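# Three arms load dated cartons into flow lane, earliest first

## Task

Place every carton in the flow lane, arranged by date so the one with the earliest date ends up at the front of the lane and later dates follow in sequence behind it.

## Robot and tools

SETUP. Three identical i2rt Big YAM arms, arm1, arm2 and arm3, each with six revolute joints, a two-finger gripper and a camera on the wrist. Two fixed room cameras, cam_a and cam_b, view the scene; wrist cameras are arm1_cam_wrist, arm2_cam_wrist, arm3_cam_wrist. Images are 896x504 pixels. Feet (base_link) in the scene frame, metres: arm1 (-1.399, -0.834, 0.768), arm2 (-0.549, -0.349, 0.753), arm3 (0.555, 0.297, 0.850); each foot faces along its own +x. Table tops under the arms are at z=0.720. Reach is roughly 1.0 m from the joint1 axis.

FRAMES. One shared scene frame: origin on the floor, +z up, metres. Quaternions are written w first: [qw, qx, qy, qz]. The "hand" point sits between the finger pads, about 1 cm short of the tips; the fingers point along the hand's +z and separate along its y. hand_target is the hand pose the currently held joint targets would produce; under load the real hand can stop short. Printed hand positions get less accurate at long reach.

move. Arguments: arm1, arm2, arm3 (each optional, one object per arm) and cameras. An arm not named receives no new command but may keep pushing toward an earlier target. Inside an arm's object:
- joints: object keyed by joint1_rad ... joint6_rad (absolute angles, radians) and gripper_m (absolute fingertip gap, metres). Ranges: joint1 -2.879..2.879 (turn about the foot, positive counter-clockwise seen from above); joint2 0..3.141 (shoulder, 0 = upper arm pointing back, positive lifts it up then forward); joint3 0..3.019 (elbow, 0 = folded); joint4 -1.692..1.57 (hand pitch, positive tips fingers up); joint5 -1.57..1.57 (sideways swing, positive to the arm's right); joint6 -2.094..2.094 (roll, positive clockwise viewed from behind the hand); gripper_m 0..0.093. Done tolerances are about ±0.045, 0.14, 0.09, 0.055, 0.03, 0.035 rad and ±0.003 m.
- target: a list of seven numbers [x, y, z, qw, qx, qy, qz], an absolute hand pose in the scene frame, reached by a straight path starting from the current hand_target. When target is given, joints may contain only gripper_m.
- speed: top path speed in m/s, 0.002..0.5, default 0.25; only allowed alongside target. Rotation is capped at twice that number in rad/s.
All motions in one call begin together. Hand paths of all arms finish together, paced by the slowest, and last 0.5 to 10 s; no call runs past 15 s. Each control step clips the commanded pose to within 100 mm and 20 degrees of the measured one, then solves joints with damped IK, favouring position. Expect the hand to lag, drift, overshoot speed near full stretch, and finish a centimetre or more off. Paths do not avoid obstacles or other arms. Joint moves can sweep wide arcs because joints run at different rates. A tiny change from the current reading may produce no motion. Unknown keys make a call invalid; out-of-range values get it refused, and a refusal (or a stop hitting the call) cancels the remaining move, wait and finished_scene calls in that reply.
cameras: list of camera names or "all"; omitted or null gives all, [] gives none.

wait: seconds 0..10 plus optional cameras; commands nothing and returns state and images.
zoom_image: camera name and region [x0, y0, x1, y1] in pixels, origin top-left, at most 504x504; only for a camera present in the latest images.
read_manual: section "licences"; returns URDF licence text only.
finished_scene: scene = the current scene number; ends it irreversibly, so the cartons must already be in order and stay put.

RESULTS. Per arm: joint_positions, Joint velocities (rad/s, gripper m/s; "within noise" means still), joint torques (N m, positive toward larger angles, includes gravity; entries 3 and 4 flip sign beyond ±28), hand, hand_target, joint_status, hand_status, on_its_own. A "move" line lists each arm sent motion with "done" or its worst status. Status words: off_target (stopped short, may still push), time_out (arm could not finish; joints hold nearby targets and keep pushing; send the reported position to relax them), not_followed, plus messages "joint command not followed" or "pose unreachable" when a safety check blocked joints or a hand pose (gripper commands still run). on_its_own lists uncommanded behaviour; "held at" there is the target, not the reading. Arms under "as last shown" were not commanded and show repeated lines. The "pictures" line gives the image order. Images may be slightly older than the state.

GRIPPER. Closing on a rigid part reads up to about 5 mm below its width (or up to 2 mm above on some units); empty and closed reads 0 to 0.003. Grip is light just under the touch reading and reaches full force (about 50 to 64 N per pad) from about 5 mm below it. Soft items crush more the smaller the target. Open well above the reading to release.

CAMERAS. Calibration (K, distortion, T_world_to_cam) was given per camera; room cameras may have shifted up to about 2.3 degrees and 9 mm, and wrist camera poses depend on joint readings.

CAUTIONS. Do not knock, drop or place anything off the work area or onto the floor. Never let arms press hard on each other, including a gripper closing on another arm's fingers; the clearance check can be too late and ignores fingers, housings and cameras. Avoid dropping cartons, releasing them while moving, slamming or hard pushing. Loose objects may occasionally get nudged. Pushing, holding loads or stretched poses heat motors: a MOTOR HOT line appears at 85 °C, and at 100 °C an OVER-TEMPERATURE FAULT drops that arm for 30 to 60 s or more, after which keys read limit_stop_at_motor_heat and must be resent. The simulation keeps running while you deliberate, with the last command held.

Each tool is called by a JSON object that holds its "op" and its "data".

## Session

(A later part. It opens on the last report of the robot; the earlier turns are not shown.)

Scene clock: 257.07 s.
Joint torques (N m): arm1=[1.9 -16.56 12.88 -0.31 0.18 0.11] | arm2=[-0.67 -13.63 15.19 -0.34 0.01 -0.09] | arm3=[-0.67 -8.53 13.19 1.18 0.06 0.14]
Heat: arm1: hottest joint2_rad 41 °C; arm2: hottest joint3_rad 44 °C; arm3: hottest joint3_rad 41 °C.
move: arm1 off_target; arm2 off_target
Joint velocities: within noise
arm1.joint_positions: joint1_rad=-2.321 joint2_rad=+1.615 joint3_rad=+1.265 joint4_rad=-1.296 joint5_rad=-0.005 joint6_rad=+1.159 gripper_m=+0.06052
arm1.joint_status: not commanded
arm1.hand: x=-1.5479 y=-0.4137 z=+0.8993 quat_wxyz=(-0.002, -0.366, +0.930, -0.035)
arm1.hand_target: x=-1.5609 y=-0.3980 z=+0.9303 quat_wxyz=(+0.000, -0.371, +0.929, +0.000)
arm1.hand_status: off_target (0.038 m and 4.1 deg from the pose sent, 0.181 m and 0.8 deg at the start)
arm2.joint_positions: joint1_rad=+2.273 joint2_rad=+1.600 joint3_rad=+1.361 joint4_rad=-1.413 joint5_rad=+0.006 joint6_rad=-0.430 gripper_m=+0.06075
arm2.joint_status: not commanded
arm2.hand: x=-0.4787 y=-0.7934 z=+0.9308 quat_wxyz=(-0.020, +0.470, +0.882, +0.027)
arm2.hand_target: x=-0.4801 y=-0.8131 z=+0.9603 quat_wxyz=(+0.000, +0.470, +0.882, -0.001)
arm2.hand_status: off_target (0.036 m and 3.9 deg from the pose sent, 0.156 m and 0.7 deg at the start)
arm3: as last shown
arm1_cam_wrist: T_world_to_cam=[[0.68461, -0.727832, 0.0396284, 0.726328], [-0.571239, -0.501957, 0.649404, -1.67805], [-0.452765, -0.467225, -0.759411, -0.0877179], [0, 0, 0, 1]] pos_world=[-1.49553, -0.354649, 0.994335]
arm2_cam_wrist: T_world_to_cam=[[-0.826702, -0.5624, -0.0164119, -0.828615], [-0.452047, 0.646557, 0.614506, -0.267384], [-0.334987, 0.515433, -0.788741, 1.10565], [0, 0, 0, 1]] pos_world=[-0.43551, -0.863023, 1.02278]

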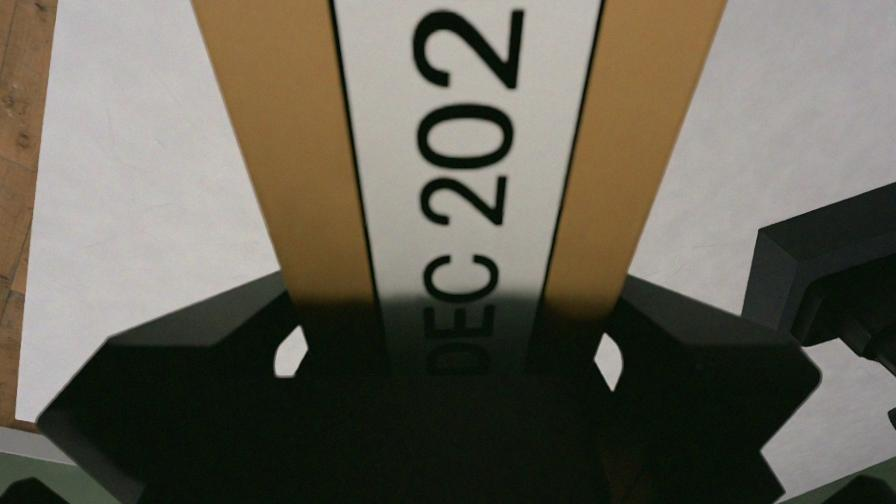

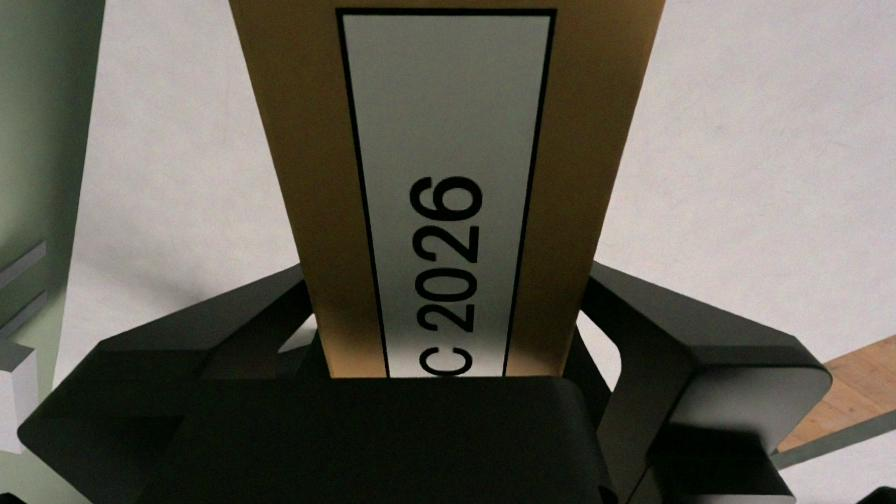

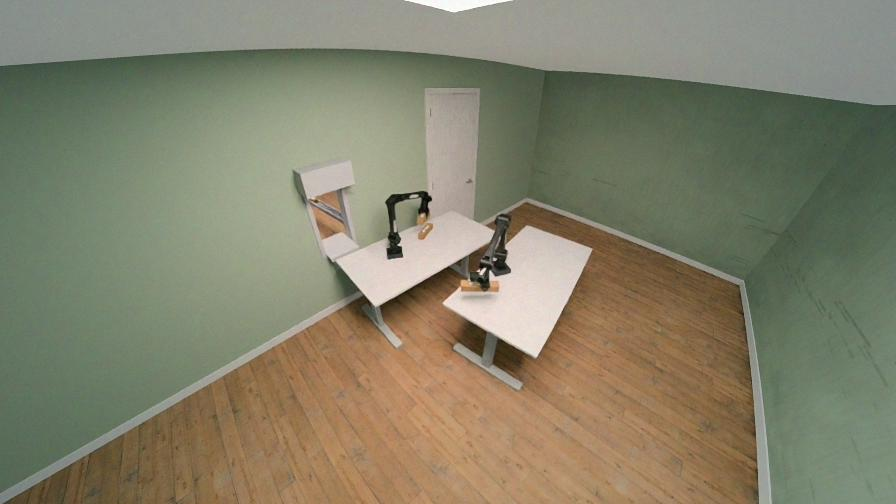

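{"op": "move", "data": {"arm1": {"joints": {"joint1_rad": 0.0, "joint2_rad": 1.75, "joint3_rad": 1.55, "joint4_rad": -1.371, "joint5_rad": 0.0, "joint6_rad": 0.3}}, "arm2": {"joints": {"joint1_rad": -1.164, "joint2_rad": 1.34, "joint3_rad": 1.1, "joint4_rad": -1.33, "joint5_rad": 0.0, "joint6_rad": 1.438}}, "cameras": ["arm2_cam_wrist", "cam_a"]}}

Scene clock: 270.97 s.
Joint torques (N m): arm1=[0.73 -20.13 11.03 -0.29 0.21 -0.01] | arm2=[-0.5 -10.4 9.25 -0.18 0.01 0.09] | arm3=[-0.56 -8.7 13.19 1.26 0.07 0.12]
Heat: arm1: hottest joint2_rad 41 °C; arm2: hottest joint3_rad 46 °C; arm3: hottest joint3_rad 41 °C.
move: arm1 done; arm2 done
Joint velocities: within noise
arm1.joint_positions: joint1_rad=+0.001 joint2_rad=+1.775 joint3_rad=+1.515 joint4_rad=-1.362 joint5_rad=-0.002 joint6_rad=+0.304 gripper_m=+0.06054
arm1.joint_status: all done
arm1.hand: x=-1.6399 y=-1.2975 z=+0.9083 quat_wxyz=(+0.018, -0.923, -0.383, -0.022)
arm1.hand_target: x=-1.6448 y=-1.3048 z=+0.9335 quat_wxyz=(+0.002, -0.923, -0.385, -0.002)
arm1.hand_status: not commanded
arm2.joint_positions: joint1_rad=-1.158 joint2_rad=+1.356 joint3_rad=+1.105 joint4_rad=-1.321 joint5_rad=+0.001 joint6_rad=+1.428 gripper_m=+0.06080
arm2.joint_status: all done
arm2.hand: x=-0.5020 y=+0.0271 z=+0.9235 quat_wxyz=(-0.005, +0.008, -1.000, +0.007)
arm2.hand_target: x=-0.5007 y=+0.0222 z=+0.9272 quat_wxyz=(-0.005, +0.000, -1.000, +0.005)
arm2.hand_status: not commanded
arm3: as last shown
arm2_cam_wrist: T_world_to_cam=[[0.0211289, -0.999434, 0.0261836, 0.0115343], [-0.830738, -0.00297905, 0.556655, -0.923056], [-0.556262, -0.0335132, -0.830331, 0.611378], [0, 0, 0, 1]] pos_world=[-0.426975, 0.0292673, 1.02117]

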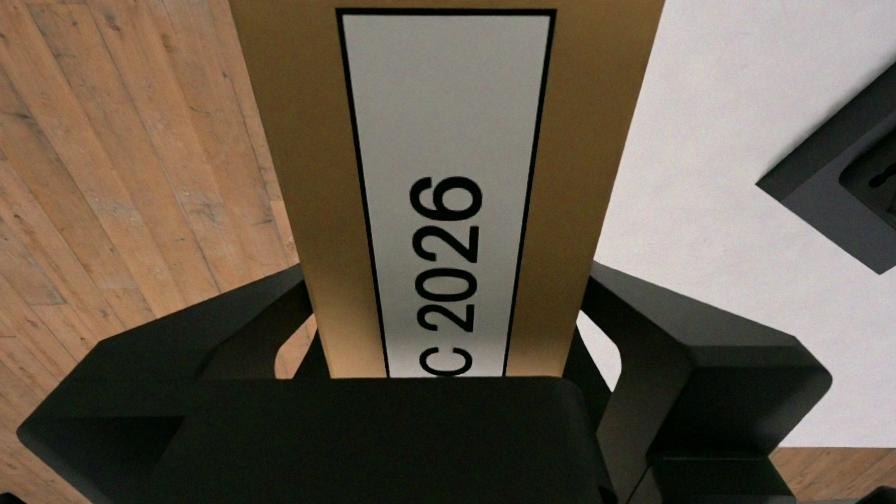

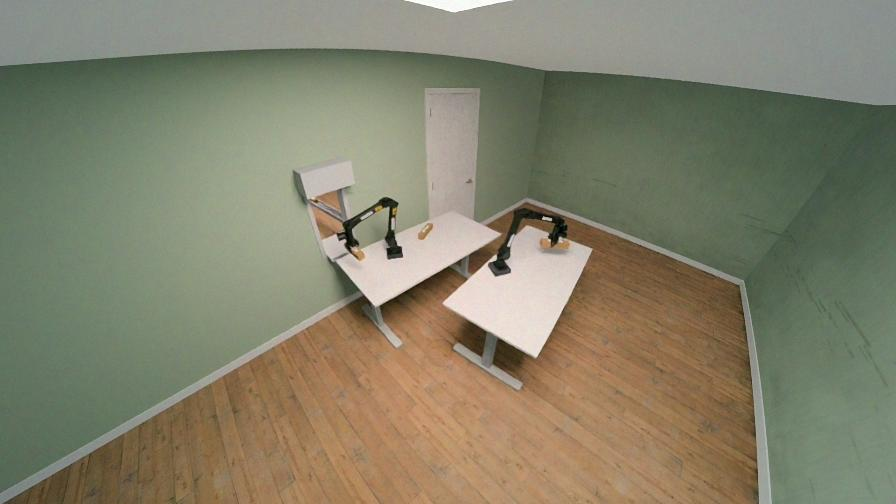

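{"op": "move", "data": {"arm1": {"joints": {"joint1_rad": 2.455, "joint2_rad": 1.93, "joint3_rad": 1.79, "joint4_rad": -1.431, "joint5_rad": 0.0, "joint6_rad": 0.0}}, "arm2": {"target": [-0.5, 0.01, 0.765, 0, 0, 1, 0], "speed": 0.15}, "cameras": ["arm1_cam_wrist", "arm2_cam_wrist", "cam_a"]}}

Scene clock: 280.13 s.
Joint torques (N m): arm1=[0.38 -23.88 10.92 -0.25 0.06 0] | arm2=[-0.73 -9.17 7.43 0.61 -0.03 0.03] | arm3=[-0.73 -8.64 13.15 1.26 0.05 0.12]
Heat: arm1: hottest joint2_rad 42 °C; arm2: hottest joint3_rad 45 °C; arm3: hottest joint3_rad 42 °C.
move: arm1 done; arm2 done
Joint velocities: within noise
arm1.joint_positions: joint1_rad=+2.458 joint2_rad=+1.963 joint3_rad=+1.759 joint4_rad=-1.422 joint5_rad=+0.000 joint6_rad=+0.004 gripper_m=+0.06056
arm1.joint_status: all done
arm1.hand: x=-0.8567 y=-0.6023 z=+0.9021 quat_wxyz=(+0.025, +0.200, -0.980, +0.003)
arm1.hand_target: x=-0.8498 y=-0.6013 z=+0.9322 quat_wxyz=(-0.002, +0.200, -0.980, -0.002)
arm1.hand_status: not commanded
arm2.joint_positions: joint1_rad=-1.162 joint2_rad=+1.520 joint3_rad=+0.809 joint4_rad=-0.854 joint5_rad=-0.009 joint6_rad=+1.428 gripper_m=+0.06080
arm2.joint_status: not commanded
arm2.hand: x=-0.5029 y=+0.0093 z=+0.7663 quat_wxyz=(-0.001, +0.006, -1.000, +0.003)
arm2.hand_target: x=-0.5000 y=+0.0099 z=+0.7650 quat_wxyz=(+0.000, +0.000, -1.000, +0.000)
arm2.hand_status: done (0.003 m and 0.8 deg from the pose sent, 0.159 m and 1.3 deg at the start)
arm3: as last shown
arm1_cam_wrist: T_world_to_cam=[[0.39368, -0.918796, -0.0288048, -0.186878], [-0.678648, -0.311633, 0.665073, -1.37123], [-0.620043, -0.242278, -0.746223, 0.119583], [0, 0, 0, 1]] pos_world=[-0.782865, -0.570051, 0.995819]
arm2_cam_wrist: T_world_to_cam=[[0.0174884, -0.999679, 0.0183187, 0.00212369], [-0.825733, -0.00410942, 0.564046, -0.839373], [-0.56379, -0.0249906, -0.82554, 0.472251], [0, 0, 0, 1]] pos_world=[-0.426885, 0.0104755, 0.863268]

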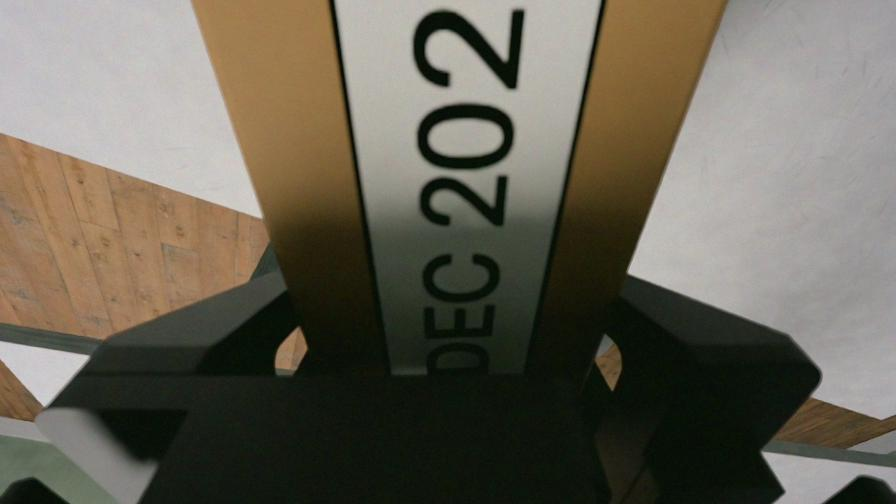

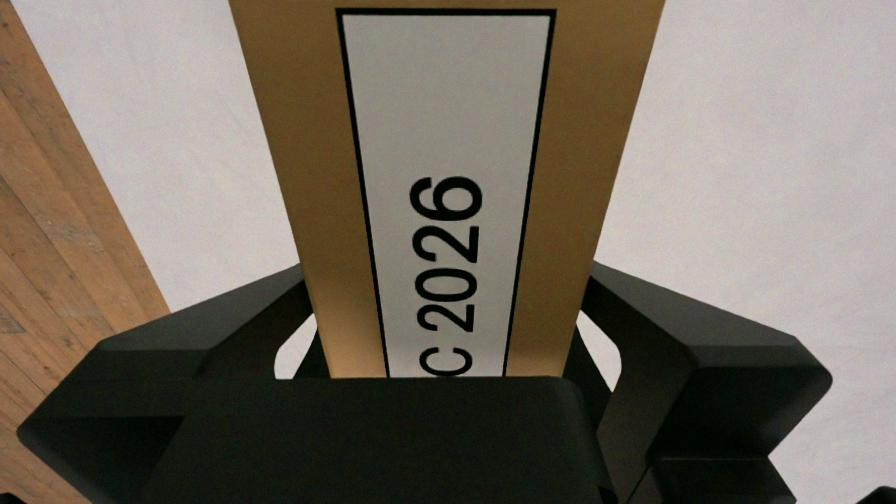

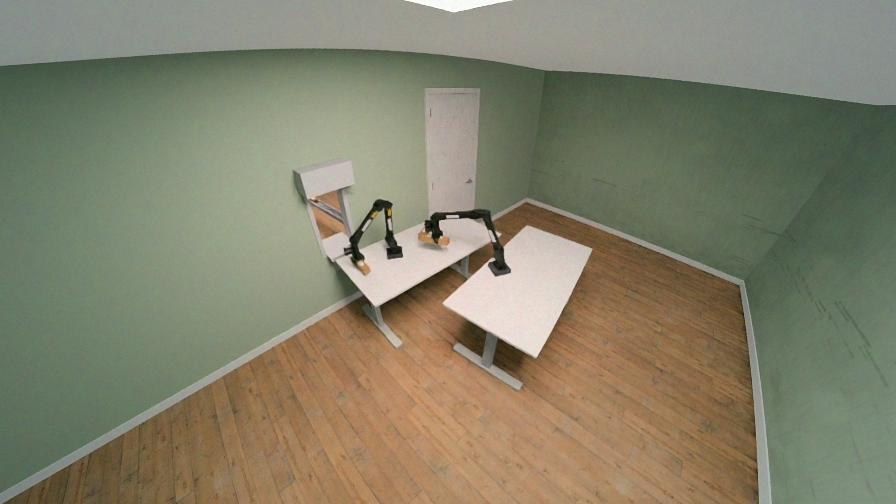

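{"op": "move", "data": {"arm1": {"target": [-0.85, -0.601, 0.795, 0, 0.2, -0.98, 0], "speed": 0.15}, "arm2": {"target": [-0.5, 0.01, 0.75, 0, 0, 1, 0], "speed": 0.08}, "cameras": ["cam_a"]}}

{"op": "zoom_image", "data": {"camera": "cam_a", "region": [320, 190, 520, 300]}}

Scene clock: 284.77 s.
Joint torques (N m): arm1=[0.79 -22.77 8.81 0.43 0.13 0.01] | arm2=[-0.67 -9 6.89 0.64 -0.03 0.03] | arm3=[-0.79 -8.59 13.18 1.24 0.05 0.13]
Heat: arm1: hottest joint2_rad 42 °C; arm2: hottest joint3_rad 45 °C; arm3: hottest joint3_rad 42 °C.
move: arm1 off_target; arm2 done
Joint velocities: within noise
arm1.joint_positions: joint1_rad=+2.458 joint2_rad=+2.058 joint3_rad=+1.570 joint4_rad=-1.134 joint5_rad=+0.003 joint6_rad=+0.004 gripper_m=+0.06056
arm1.joint_status: not commanded
arm1.hand: x=-0.8618 y=-0.6045 z=+0.7785 quat_wxyz=(+0.023, +0.200, -0.980, +0.004)
arm1.hand_target: x=-0.8504 y=-0.6012 z=+0.7952 quat_wxyz=(+0.000, +0.200, -0.980, +0.000)
arm1.hand_status: off_target (0.021 m and 2.7 deg from the pose sent, 0.107 m and 2.9 deg at the start)
arm2.joint_positions: joint1_rad=-1.162 joint2_rad=+1.548 joint3_rad=+0.798 joint4_rad=-0.808 joint5_rad=-0.009 joint6_rad=+1.428 gripper_m=+0.06080
arm2.joint_status: not commanded
arm2.hand: x=-0.5024 y=+0.0119 z=+0.7539 quat_wxyz=(-0.001, +0.006, -1.000, -0.002)
arm2.hand_target: x=-0.5000 y=+0.0100 z=+0.7501 quat_wxyz=(+0.000, +0.000, -1.000, +0.000)
arm2.hand_status: done (0.005 m and 0.8 deg from the pose sent, 0.017 m and 0.8 deg at the start)
arm3: as last shown

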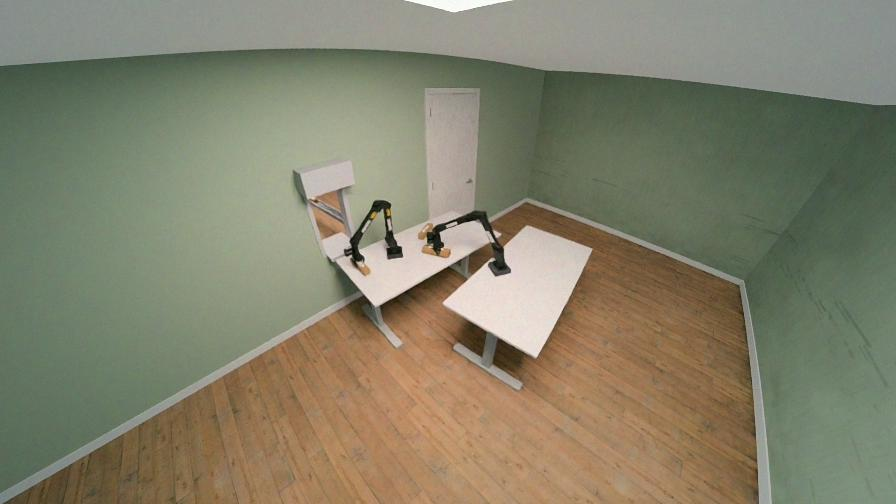

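Scaled by 2.520 (camera's finer frame: 1280x720).

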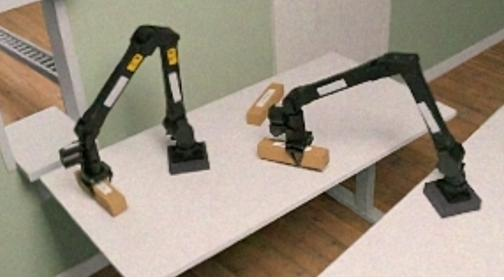

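{"op": "move", "data": {"arm1": {"target": [-0.85, -0.601, 0.768, 0, 0.2, -0.98, 0], "speed": 0.08}, "arm2": {"target": [-0.5, 0.01, 0.74, 0, 0, 1, 0], "speed": 0.08}, "cameras": ["arm2_cam_wrist"]}}

Scene clock: 288.27 s.
Joint torques (N m): arm1=[0.73 -21.54 8.17 0.44 0.08 0] | arm2=[-0.62 -8.7 6.58 0.76 -0.03 0.03] | arm3=[-0.5 -8.64 13.2 1.28 0.07 0.12]
Heat: arm1: hottest joint2_rad 42 °C; arm2: hottest joint3_rad 45 °C; arm3: hottest joint3_rad 42 °C.
move: arm1 done; arm2 done
Joint velocities: within noise
arm1.joint_positions: joint1_rad=+2.458 joint2_rad=+2.074 joint3_rad=+1.554 joint4_rad=-1.076 joint5_rad=+0.004 joint6_rad=+0.004 gripper_m=+0.06054
arm1.joint_status: not commanded
arm1.hand: x=-0.8568 y=-0.6025 z=+0.7642 quat_wxyz=(+0.010, +0.200, -0.980, +0.002)
arm1.hand_target: x=-0.8501 y=-0.6010 z=+0.7681 quat_wxyz=(+0.000, +0.200, -0.980, +0.000)
arm1.hand_status: done (0.008 m and 1.2 deg from the pose sent, 0.016 m and 2.7 deg at the start)
arm2.joint_positions: joint1_rad=-1.162 joint2_rad=+1.565 joint3_rad=+0.791 joint4_rad=-0.779 joint5_rad=-0.009 joint6_rad=+1.428 gripper_m=+0.06080
arm2.joint_status: not commanded
arm2.hand: x=-0.5022 y=+0.0129 z=+0.7461 quat_wxyz=(-0.002, +0.006, -1.000, -0.003)
arm2.hand_target: x=-0.5000 y=+0.0098 z=+0.7401 quat_wxyz=(+0.000, +0.000, -1.000, +0.000)
arm2.hand_status: done (0.007 m and 0.8 deg from the pose sent, 0.014 m and 0.8 deg at the start)
arm3: as last shown
arm2_cam_wrist: T_world_to_cam=[[0.0172953, -0.999831, 0.00619882, 0.0149308], [-0.826569, -0.0108093, 0.562731, -0.826827], [-0.562569, -0.0148564, -0.826617, 0.457373], [0, 0, 0, 1]] pos_world=[-0.426383, 0.0127857, 0.843261]

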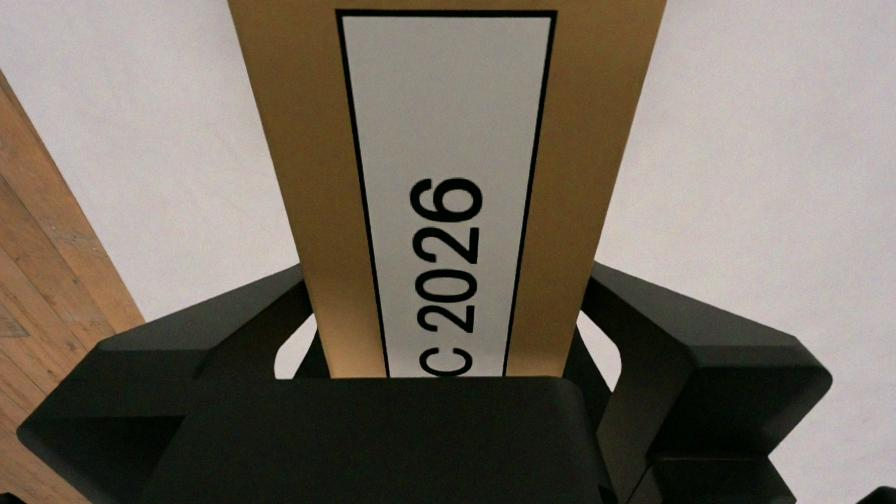

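{"op": "move", "data": {"arm1": {"target": [-0.85, -0.601, 0.752, 0, 0.2, -0.98, 0], "speed": 0.08}, "arm2": {"target": [-0.5, 0.01, 0.73, 0, 0, 1, 0], "speed": 0.08}, "cameras": []}}

Scene clock: 292.27 s.
Joint torques (N m): arm1=[0.79 -20.07 7.71 0.43 0.08 0.01] | arm2=[-0.62 -7.12 6.02 1.46 -0.04 0.04] | arm3=[-0.62 -8.64 13.18 1.31 0.06 0.13]
Heat: arm1: hottest joint2_rad 42 °C; arm2: hottest joint3_rad 44 °C; arm3: hottest joint3_rad 42 °C.
move: arm1 done; arm2 off_target
Joint velocities: within noise
arm1.joint_positions: joint1_rad=+2.458 joint2_rad=+2.078 joint3_rad=+1.548 joint4_rad=-1.043 joint5_rad=+0.004 joint6_rad=+0.004 gripper_m=+0.06054
arm1.joint_status: not commanded
arm1.hand: x=-0.8523 y=-0.6005 z=+0.7597 quat_wxyz=(-0.001, +0.200, -0.980, +0.000)
arm1.hand_target: x=-0.8501 y=-0.6010 z=+0.7522 quat_wxyz=(+0.000, +0.200, -0.980, +0.000)
arm1.hand_status: done (0.008 m and 0.1 deg from the pose sent, 0.014 m and 1.2 deg at the start)
arm2.joint_positions: joint1_rad=-1.162 joint2_rad=+1.567 joint3_rad=+0.790 joint4_rad=-0.765 joint5_rad=-0.008 joint6_rad=+1.428 gripper_m=+0.06080
arm2.joint_status: not commanded
arm2.hand: x=-0.5018 y=+0.0154 z=+0.7450 quat_wxyz=(-0.003, +0.006, -1.000, -0.009)
arm2.hand_target: x=-0.5001 y=+0.0095 z=+0.7307 quat_wxyz=(+0.000, +0.000, -1.000, +0.000)
arm2.hand_status: off_target (0.016 m and 1.3 deg from the pose sent, 0.017 m and 0.9 deg at the start)
arm3.joint_positions: joint1_rad=-0.139 joint2_rad=+1.011 joint3_rad=+1.482 joint4_rad=-1.191 joint5_rad=-0.001 joint6_rad=-0.007 gripper_m=+0.09400
arm3.joint_status: not commanded
arm3.hand: x=+0.2439 y=+0.0387 z=+1.3480 quat_wxyz=(-0.140, -0.855, -0.314, +0.387)
arm3.hand_target: x=+0.2455 y=+0.0457 z=+1.3600 quat_wxyz=(-0.142, -0.854, -0.305, +0.396)
arm3.hand_status: not commanded

{"op": "move", "data": {"arm1": {"joints": {"gripper_m": 0.093}}, "arm2": {"joints": {"gripper_m": 0.093}}, "cameras": []}}

{"op": "move", "data": {"arm1": {"target": [-0.85, -0.601, 0.93, 0, 0.2, -0.98, 0], "speed": 0.25}, "arm2": {"target": [-0.5, 0.01, 0.93, 0, 0, 1, 0], "speed": 0.25}, "cameras": ["arm1_cam_wrist", "arm2_cam_wrist"]}}

Scene clock: 295.70 s.
Joint torques (N m): arm1=[0.79 -20.25 7.72 0.49 0.08 0] | arm2=[-0.62 -8.76 5.93 0.69 0 0.04] | arm3=[-0.79 -8.53 13.19 1.24 0.06 0.12]
Heat: arm1: hottest joint2_rad 42 °C; arm2: hottest joint3_rad 44 °C; arm3: hottest joint3_rad 42 °C.
move: arm1 done; arm2 done
Joint velocities: within noise
arm1.joint_positions: joint1_rad=+2.458 joint2_rad=+2.079 joint3_rad=+1.547 joint4_rad=-1.043 joint5_rad=+0.004 joint6_rad=+0.004 gripper_m=+0.09283
arm1.joint_status: all done
arm1.hand: x=-0.8526 y=-0.6006 z=+0.7587 quat_wxyz=(+0.000, +0.200, -0.980, +0.000)
arm1.hand_target: x=-0.8501 y=-0.6010 z=+0.7521 quat_wxyz=(+0.000, +0.200, -0.980, +0.000)
arm1.hand_status: not commanded
arm2.joint_positions: joint1_rad=-1.162 joint2_rad=+1.584 joint3_rad=+0.789 joint4_rad=-0.747 joint5_rad=-0.009 joint6_rad=+1.428 gripper_m=+0.09284
arm2.joint_status: all done
arm2.hand: x=-0.5017 y=+0.0170 z=+0.7390 quat_wxyz=(-0.002, +0.006, -1.000, -0.009)
arm2.hand_target: x=-0.5001 y=+0.0095 z=+0.7307 quat_wxyz=(+0.000, +0.000, -1.000, +0.000)
arm2.hand_status: not commanded
arm3: as last shown

Scene clock: 297.33 s.
Joint torques (N m): arm1=[0.85 -20.19 12.52 -0.25 0.08 0.03] | arm2=[-0.91 -7.06 13.57 0.01 0.02 -0.02] | arm3=[-0.79 -8.76 13.19 1.24 0.05 0.13]
Heat: arm1: hottest joint2_rad 42 °C; arm2: hottest joint3_rad 44 °C; arm3: hottest joint3_rad 42 °C.
move: arm1 off_target; arm2 off_target
Joint velocities: within noise
arm1.joint_positions: joint1_rad=+2.458 joint2_rad=+1.923 joint3_rad=+1.737 joint4_rad=-1.420 joint5_rad=+0.004 joint6_rad=+0.004 gripper_m=+0.09292
arm1.joint_status: not commanded
arm1.hand: x=-0.8629 y=-0.6058 z=+0.9163 quat_wxyz=(+0.015, +0.200, -0.980, +0.003)
arm1.hand_target: x=-0.8507 y=-0.6012 z=+0.9302 quat_wxyz=(+0.000, +0.200, -0.980, +0.000)
arm1.hand_status: off_target (0.019 m and 1.8 deg from the pose sent, 0.171 m and 0.0 deg at the start)
arm2.joint_positions: joint1_rad=-1.164 joint2_rad=+1.289 joint3_rad=+1.017 joint4_rad=-1.322 joint5_rad=-0.009 joint6_rad=+1.428 gripper_m=+0.09295
arm2.joint_status: not commanded
arm2.hand: x=-0.5060 y=-0.0062 z=+0.9141 quat_wxyz=(+0.002, +0.005, -1.000, +0.017)
arm2.hand_target: x=-0.5000 y=+0.0092 z=+0.9300 quat_wxyz=(+0.000, +0.000, -1.000, +0.000)
arm2.hand_status: off_target (0.023 m and 2.0 deg from the pose sent, 0.191 m and 1.3 deg at the start)
arm3: as last shown
arm1_cam_wrist: T_world_to_cam=[[0.394203, -0.918683, -0.0250045, -0.190183], [-0.691416, -0.314388, 0.650465, -1.38534], [-0.605432, -0.239127, -0.759125, 0.151807], [0, 0, 0, 1]] pos_world=[-0.790969, -0.573952, 1.0116]
arm2_cam_wrist: T_world_to_cam=[[0.0150592, -0.998809, 0.0464064, -0.0428765], [-0.823175, 0.0139612, 0.567616, -0.927274], [-0.567588, -0.0467484, -0.821985, 0.586824], [0, 0, 0, 1]] pos_world=[-0.42959, -0.00244644, 1.01069]

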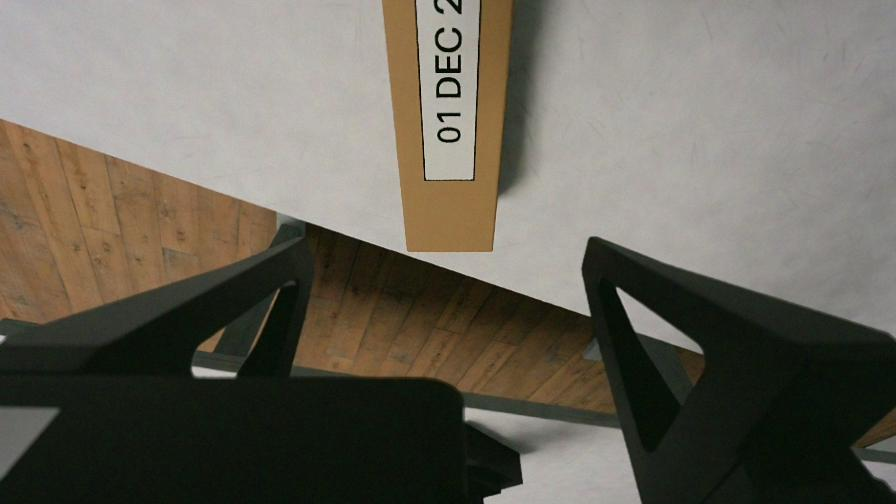

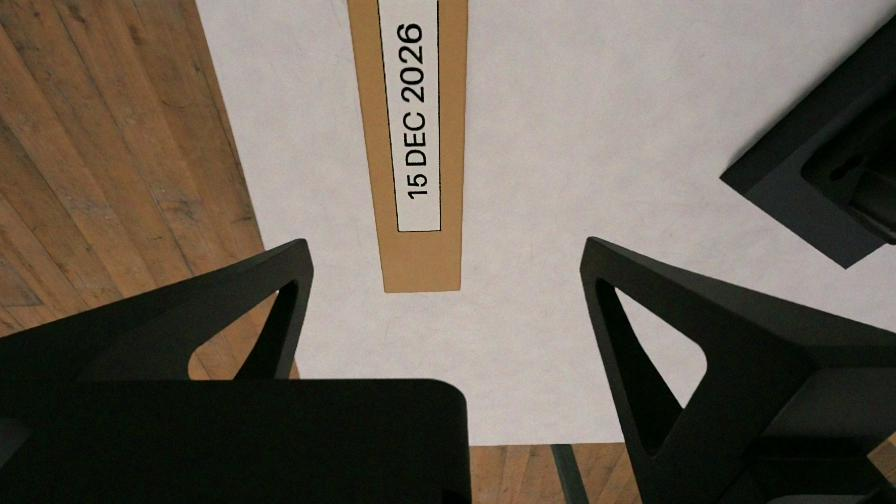

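{"op": "move", "data": {"arm1": {"joints": {"joint1_rad": 0.2, "joint2_rad": 0.5, "joint3_rad": 1.5, "joint4_rad": -1.5, "joint5_rad": 0.0, "joint6_rad": 0.0}}, "arm2": {"joints": {"joint1_rad": 1.232, "joint2_rad": 1.4, "joint3_rad": 1.155, "joint4_rad": -1.327, "joint5_rad": 0.0, "joint6_rad": 0.29}}, "cameras": ["arm2_cam_wrist"]}}

Scene clock: 311.23 s.
Joint torques (N m): arm1=[-0.56 4.89 6.72 1.26 0 0] | arm2=[0.32 -9.41 12.49 0.02 0.03 -0.11] | arm3=[-0.62 -8.53 13.27 1.26 0.05 0.14]
Heat: arm1: hottest joint3_rad 43 °C; arm2: hottest joint3_rad 47 °C; arm3: hottest joint3_rad 42 °C.
move: arm1 done; arm2 done
Joint velocities: within noise
arm1.joint_positions: joint1_rad=+0.217 joint2_rad=+0.494 joint3_rad=+1.498 joint4_rad=-1.492 joint5_rad=+0.002 joint6_rad=+0.004 gripper_m=+0.09297
arm1.joint_status: all done
arm1.hand: x=-1.4379 y=-0.9747 z=+1.3435 quat_wxyz=(-0.312, -0.683, -0.520, +0.407)
arm1.hand_target: x=-1.4404 y=-0.9756 z=+1.3418 quat_wxyz=(-0.305, -0.689, -0.518, +0.406)
arm1.hand_status: not commanded
arm2.joint_positions: joint1_rad=+1.227 joint2_rad=+1.397 joint3_rad=+1.119 joint4_rad=-1.322 joint5_rad=-0.001 joint6_rad=+0.300 gripper_m=+0.09301
arm2.joint_status: all done
arm2.hand: x=-0.8466 y=-0.5901 z=+0.9175 quat_wxyz=(+0.000, +0.981, +0.193, +0.017)
arm2.hand_target: x=-0.8542 y=-0.5988 z=+0.9298 quat_wxyz=(+0.006, +0.980, +0.200, +0.004)
arm2.hand_status: not commanded
arm3: as last shown
arm2_cam_wrist: T_world_to_cam=[[-0.38288, 0.923775, 0.00653042, 0.213056], [0.745732, 0.304898, 0.592385, 0.275745], [0.54524, 0.231682, -0.805628, 1.46037], [0, 0, 0, 1]] pos_world=[-0.920311, -0.619233, 1.01178]

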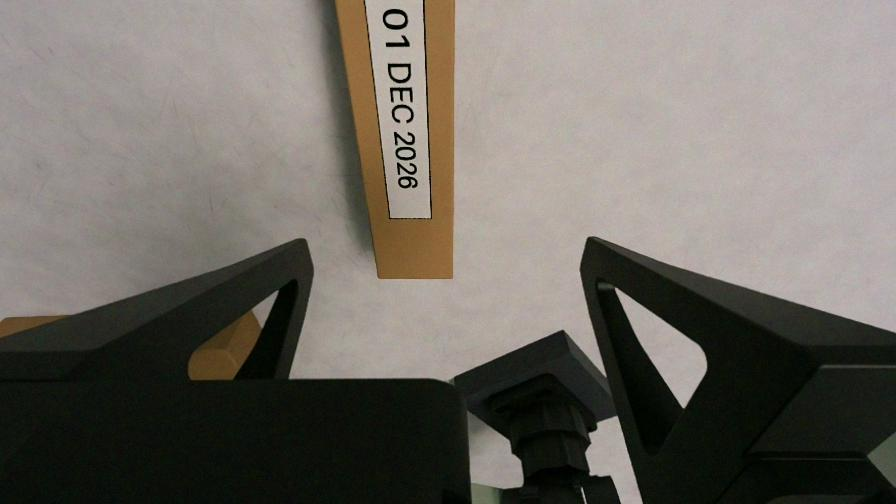

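{"op": "move", "data": {"arm2": {"target": [-0.8636, -0.627, 0.86, 0, 0.98, 0.1994, 0]}, "cameras": ["arm2_cam_wrist"]}}

Scene clock: 319.00 s.
Joint torques (N m): arm1=[-0.56 4.95 6.71 1.26 0 0] | arm2=[0.62 -10.34 8.88 0.88 0.09 0.08] | arm3=[-0.73 -8.7 13.2 1.25 0.07 0.13]
Heat: arm1: hottest joint3_rad 42 °C; arm2: hottest joint3_rad 48 °C; arm3: hottest joint3_rad 42 °C.
move: arm2 done
Joint velocities: within noise
arm1, arm3: as last shown
arm2.joint_positions: joint1_rad=+1.264 joint2_rad=+1.516 joint3_rad=+1.105 joint4_rad=-1.152 joint5_rad=+0.013 joint6_rad=+0.321 gripper_m=+0.09301
arm2.joint_status: not commanded
arm2.hand: x=-0.8666 y=-0.6248 z=+0.8672 quat_wxyz=(+0.003, +0.980, +0.200, -0.003)
arm2.hand_target: x=-0.8635 y=-0.6269 z=+0.8602 quat_wxyz=(+0.000, +0.980, +0.199, +0.000)
arm2.hand_status: done (0.008 m and 0.5 deg from the pose sent, 0.070 m and 2.1 deg at the start)
arm2_cam_wrist: T_world_to_cam=[[-0.396981, 0.917788, 0.0084063, 0.220159], [0.762719, 0.324784, 0.559263, 0.386814], [0.510555, 0.228428, -0.828947, 1.42692], [0, 0, 0, 1]] pos_world=[-0.936153, -0.65364, 0.96466]

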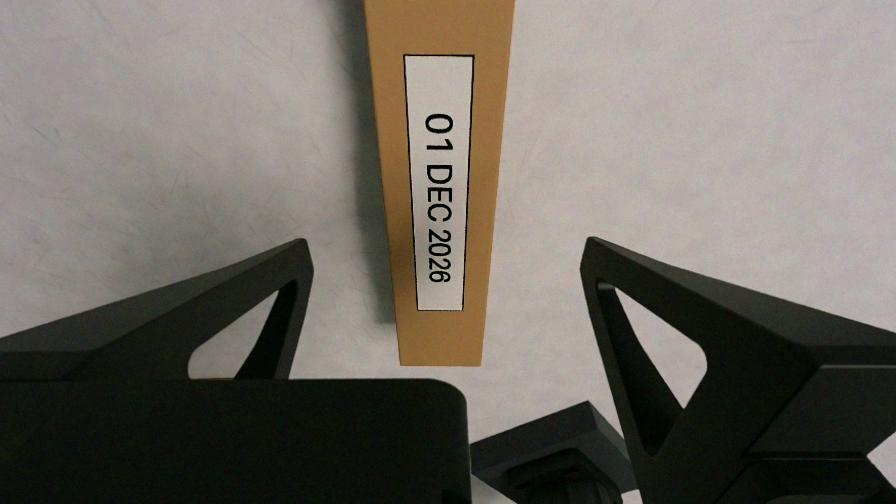

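{"op": "move", "data": {"arm2": {"target": [-0.8437, -0.6216, 0.752, 0, 0.98, 0.1994, 0], "speed": 0.2}, "cameras": ["arm2_cam_wrist"]}}

{"op": "move", "data": {"arm2": {"joints": {"gripper_m": 0.05}}, "cameras": ["arm2_cam_wrist"]}}

Scene clock: 326.60 s.
Joint torques (N m): arm1=[-0.56 4.84 6.69 1.26 0 -0.01] | arm2=[0.85 -10.11 7.12 0.73 0.08 0.09] | arm3=[-0.73 -8.64 13.18 1.28 0.05 0.14]
Heat: arm1: hottest joint3_rad 42 °C; arm2: hottest joint3_rad 47 °C; arm3: hottest joint3_rad 42 °C.
move: arm2 done
Joint velocities: within noise
arm1, arm3: as last shown
arm2.joint_positions: joint1_rad=+1.281 joint2_rad=+1.638 joint3_rad=+0.918 joint4_rad=-0.841 joint5_rad=+0.013 joint6_rad=+0.341 gripper_m=+0.09301
arm2.joint_status: not commanded
arm2.hand: x=-0.8489 y=-0.6203 z=+0.7595 quat_wxyz=(+0.004, +0.980, +0.199, -0.004)
arm2.hand_target: x=-0.8437 y=-0.6215 z=+0.7522 quat_wxyz=(+0.000, +0.980, +0.199, +0.000)
arm2.hand_status: done (0.009 m and 0.6 deg from the pose sent, 0.117 m and 0.5 deg at the start)
arm2_cam_wrist: T_world_to_cam=[[-0.394442, 0.918888, 0.00778886, 0.22717], [0.764716, 0.323539, 0.557254, 0.43465], [0.509534, 0.22576, -0.830306, 1.32606], [0, 0, 0, 1]] pos_world=[-0.918453, -0.648742, 0.857059]

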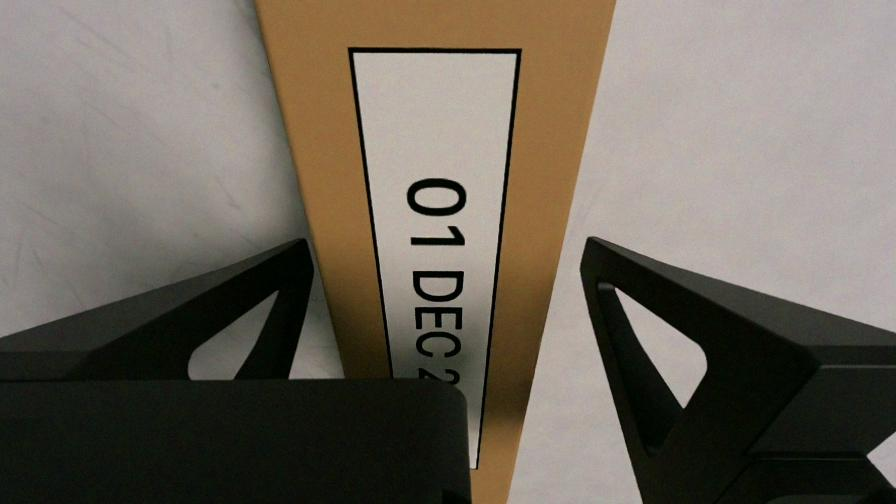

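Scene clock: 327.20 s.
Joint torques (N m): arm1=[-0.67 4.84 6.71 1.26 0 0] | arm2=[0.73 -10.11 7.13 0.73 0.09 0.07] | arm3=[-0.67 -8.7 13.23 1.25 0.07 0.14]
Heat: arm1: hottest joint3_rad 42 °C; arm2: hottest joint3_rad 47 °C; arm3: hottest joint3_rad 42 °C.
move: arm2 off_target
Joint velocities: within noise
arm1, arm3: as last shown
arm2.joint_positions: joint1_rad=+1.282 joint2_rad=+1.638 joint3_rad=+0.918 joint4_rad=-0.839 joint5_rad=+0.013 joint6_rad=+0.342 gripper_m=+0.06076
arm2.joint_status: gripper_m off_target (ended at +0.06079, target +0.05000)
arm2.hand: x=-0.8488 y=-0.6208 z=+0.7595 quat_wxyz=(+0.004, +0.980, +0.199, -0.005)
arm2.hand_target: x=-0.8438 y=-0.6215 z=+0.7522 quat_wxyz=(+0.000, +0.980, +0.199, +0.000)
arm2.hand_status: not commanded
arm2_cam_wrist: T_world_to_cam=[[-0.394084, 0.919045, 0.00733541, 0.228526], [0.765326, 0.32373, 0.556305, 0.4361], [0.508895, 0.224845, -0.830946, 1.32553], [0, 0, 0, 1]] pos_world=[-0.918253, -0.649243, 0.857158]

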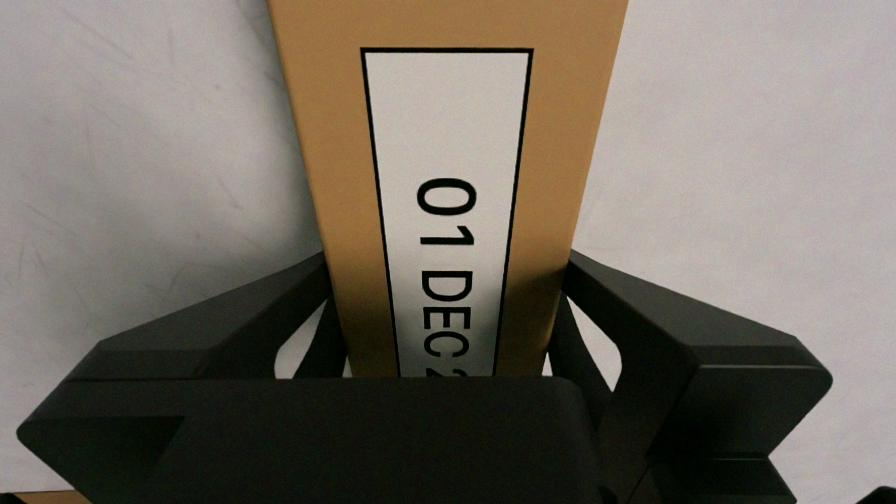

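{"op": "move", "data": {"arm2": {"target": [-0.8437, -0.6216, 0.93, 0, 0.98, 0.1994, 0], "speed": 0.2}, "cameras": []}}

{"op": "move", "data": {"arm2": {"joints": {"joint1_rad": -1.592, "joint2_rad": 1.444, "joint3_rad": 1.2, "joint4_rad": -1.328, "joint5_rad": 0.0, "joint6_rad": 1.01}}, "cameras": ["arm2_cam_wrist", "arm3_cam_wrist", "cam_a"]}}

Scene clock: 355.47 s.
Joint torques (N m): arm1=[-0.5 4.84 6.71 1.26 0.01 0] | arm2=[0.85 -9.99 14.78 -0.21 0.03 0.09] | arm3=[-0.85 -8.53 13.22 1.24 0.06 0.13]
Heat: arm1: hottest joint3_rad 40 °C; arm2: hottest joint3_rad 45 °C; arm3: hottest joint3_rad 42 °C.
move: arm2 off_target
Joint velocities: within noise
arm1, arm3: as last shown
arm2.joint_positions: joint1_rad=+1.287 joint2_rad=+1.417 joint3_rad=+1.101 joint4_rad=-1.316 joint5_rad=+0.014 joint6_rad=+0.347 gripper_m=+0.06076
arm2.joint_status: not commanded
arm2.hand: x=-0.8298 y=-0.6029 z=+0.9046 quat_wxyz=(-0.015, +0.979, +0.199, +0.026)
arm2.hand_target: x=-0.8424 y=-0.6205 z=+0.9300 quat_wxyz=(+0.000, +0.980, +0.199, +0.000)
arm2.hand_status: off_target (0.034 m and 3.4 deg from the pose sent, 0.171 m and 0.7 deg at the start)

Scene clock: 357.97 s.
Joint torques (N m): arm1=[-0.56 4.78 6.71 1.25 0 0] | arm2=[-0.32 -11.63 12.64 -0.27 -0.02 0.09] | arm3=[-0.67 -8.64 13.23 1.28 0.06 0.13]
Heat: arm1: hottest joint3_rad 40 °C; arm2: hottest joint3_rad 45 °C; arm3: hottest joint3_rad 42 °C.
move: arm2 done
Joint velocities: within noise
arm1: as last shown
arm2.joint_positions: joint1_rad=-1.589 joint2_rad=+1.457 joint3_rad=+1.160 joint4_rad=-1.319 joint5_rad=+0.002 joint6_rad=+1.000 gripper_m=+0.06078
arm2.joint_status: all done
arm2.hand: x=-0.3374 y=-0.0079 z=+0.9082 quat_wxyz=(+0.007, +0.006, -1.000, +0.025)
arm2.hand_target: x=-0.3310 y=+0.0013 z=+0.9277 quat_wxyz=(-0.004, +0.000, -1.000, +0.006)
arm2.hand_status: not commanded
arm3.joint_positions: joint1_rad=-0.139 joint2_rad=+1.011 joint3_rad=+1.482 joint4_rad=-1.191 joint5_rad=-0.001 joint6_rad=-0.007 gripper_m=+0.09400
arm3.joint_status: not commanded
arm3.hand: x=+0.2439 y=+0.0387 z=+1.3480 quat_wxyz=(-0.140, -0.855, -0.314, +0.387)
arm3.hand_target: x=+0.2455 y=+0.0457 z=+1.3600 quat_wxyz=(-0.142, -0.854, -0.305, +0.396)
arm3.hand_status: not commanded
arm2_cam_wrist: T_world_to_cam=[[0.0173771, -0.997854, 0.0631252, -0.0613074], [-0.817502, 0.0221703, 0.575499, -0.790319], [-0.575664, -0.0616055, -0.815362, 0.668662], [0, 0, 0, 1]] pos_world=[-0.260097, -0.00246097, 1.0039]
arm3_cam_wrist: T_world_to_cam=[[-0.639281, 0.768908, -0.0100192, 0.140633], [0.753214, 0.623502, -0.209556, 0.0764962], [-0.154882, -0.141512, -0.977745, 1.48433], [0, 0, 0, 1]] pos_world=[0.262181, 0.0542201, 1.46873]

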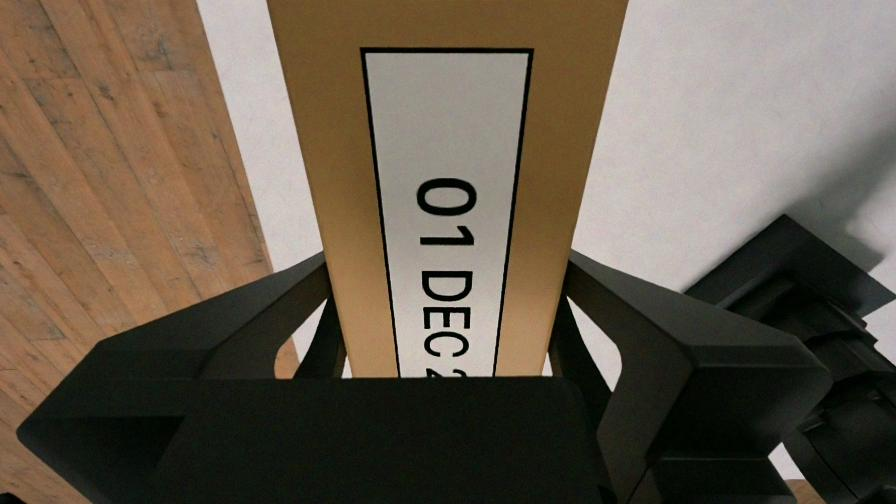

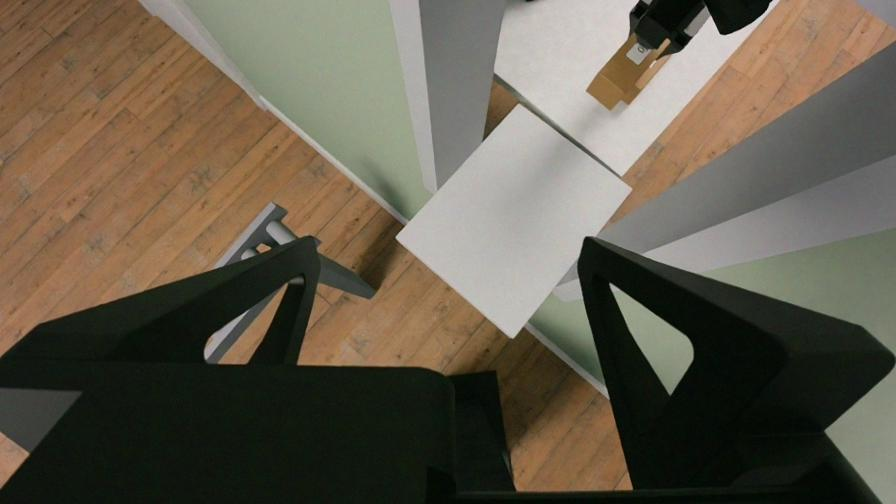

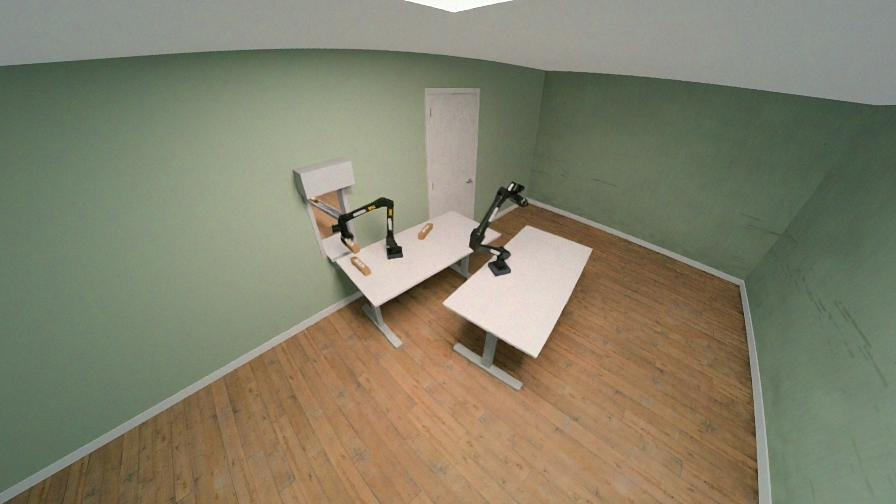

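{"op": "move", "data": {"arm2": {"target": [-0.02, 0.012, 0.89, 0, 0, 1, 0], "speed": 0.2}, "cameras": ["arm2_cam_wrist", "arm3_cam_wrist", "cam_b"]}}

Scene clock: 369.77 s.
Joint torques (N m): arm1=[-0.56 4.89 6.69 1.25 0.01 -0.01] | arm2=[-0.38 -19.49 15.49 -0.25 -0.07 -0.11] | arm3=[-0.73 -8.59 13.29 1.28 0.06 0.13]
Heat: arm1: hottest joint3_rad 40 °C; arm2: hottest joint3_rad 46 °C; arm3: hottest joint3_rad 43 °C.
move: arm2 off_target
Joint velocities: within noise
arm1, arm3: as last shown
arm2.joint_positions: joint1_rad=-2.007 joint2_rad=+2.052 joint3_rad=+1.855 joint4_rad=-1.428 joint5_rad=-0.012 joint6_rad=+0.604 gripper_m=+0.06078
arm2.joint_status: not commanded
arm2.hand: x=-0.0383 y=+0.0002 z=+0.8686 quat_wxyz=(+0.021, -0.005, -1.000, +0.016)
arm2.hand_target: x=-0.0214 y=+0.0110 z=+0.8904 quat_wxyz=(-0.001, +0.000, -1.000, +0.000)
arm2.hand_status: off_target (0.031 m and 3.1 deg from the pose sent, 0.319 m and 3.0 deg at the start)
arm2_cam_wrist: T_world_to_cam=[[-0.00406907, -0.998979, 0.0449906, -0.0410571], [-0.800283, 0.0302304, 0.59886, -0.542862], [-0.599609, -0.0335684, -0.799589, 0.794482], [0, 0, 0, 1]] pos_world=[0.041768, 0.00206522, 0.962204]
arm3_cam_wrist: T_world_to_cam=[[-0.639281, 0.768908, -0.0100192, 0.140633], [0.753214, 0.623502, -0.209556, 0.0764962], [-0.154882, -0.141512, -0.977745, 1.48433], [0, 0, 0, 1]] pos_world=[0.262181, 0.0542201, 1.46873]

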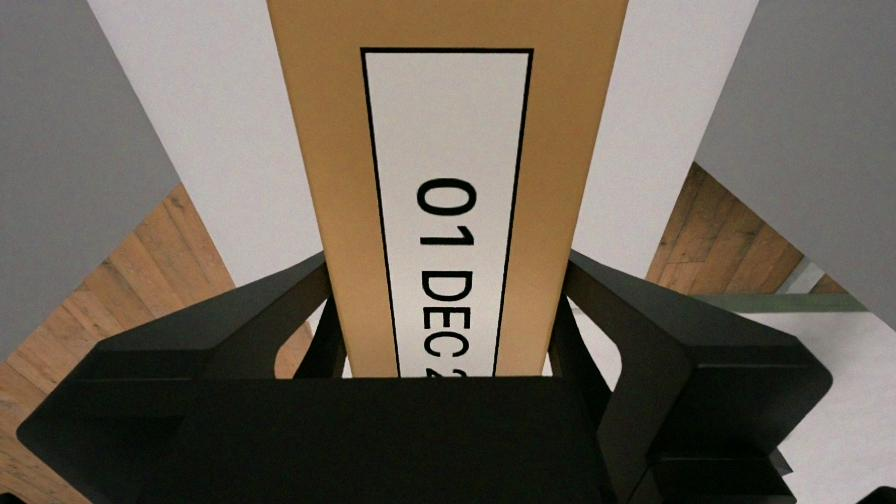

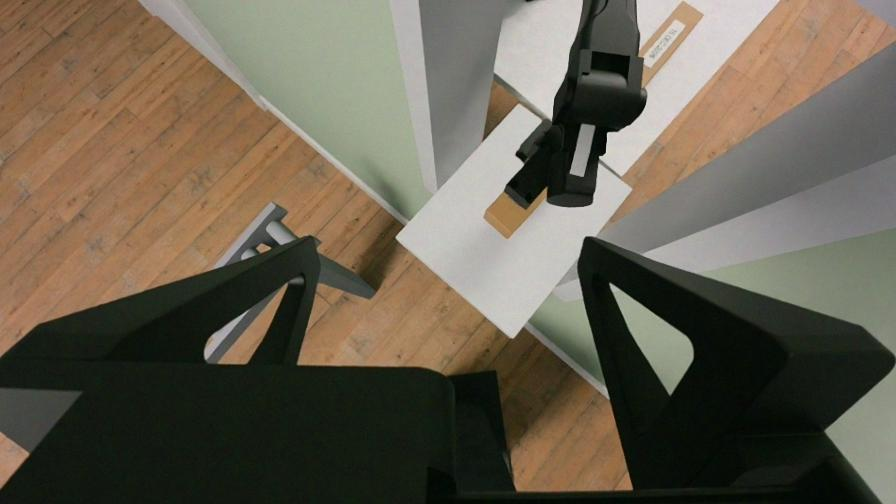

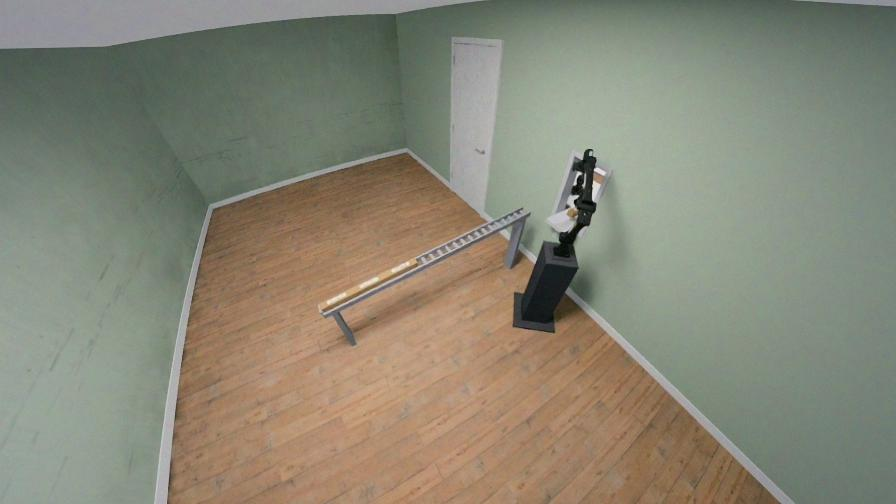

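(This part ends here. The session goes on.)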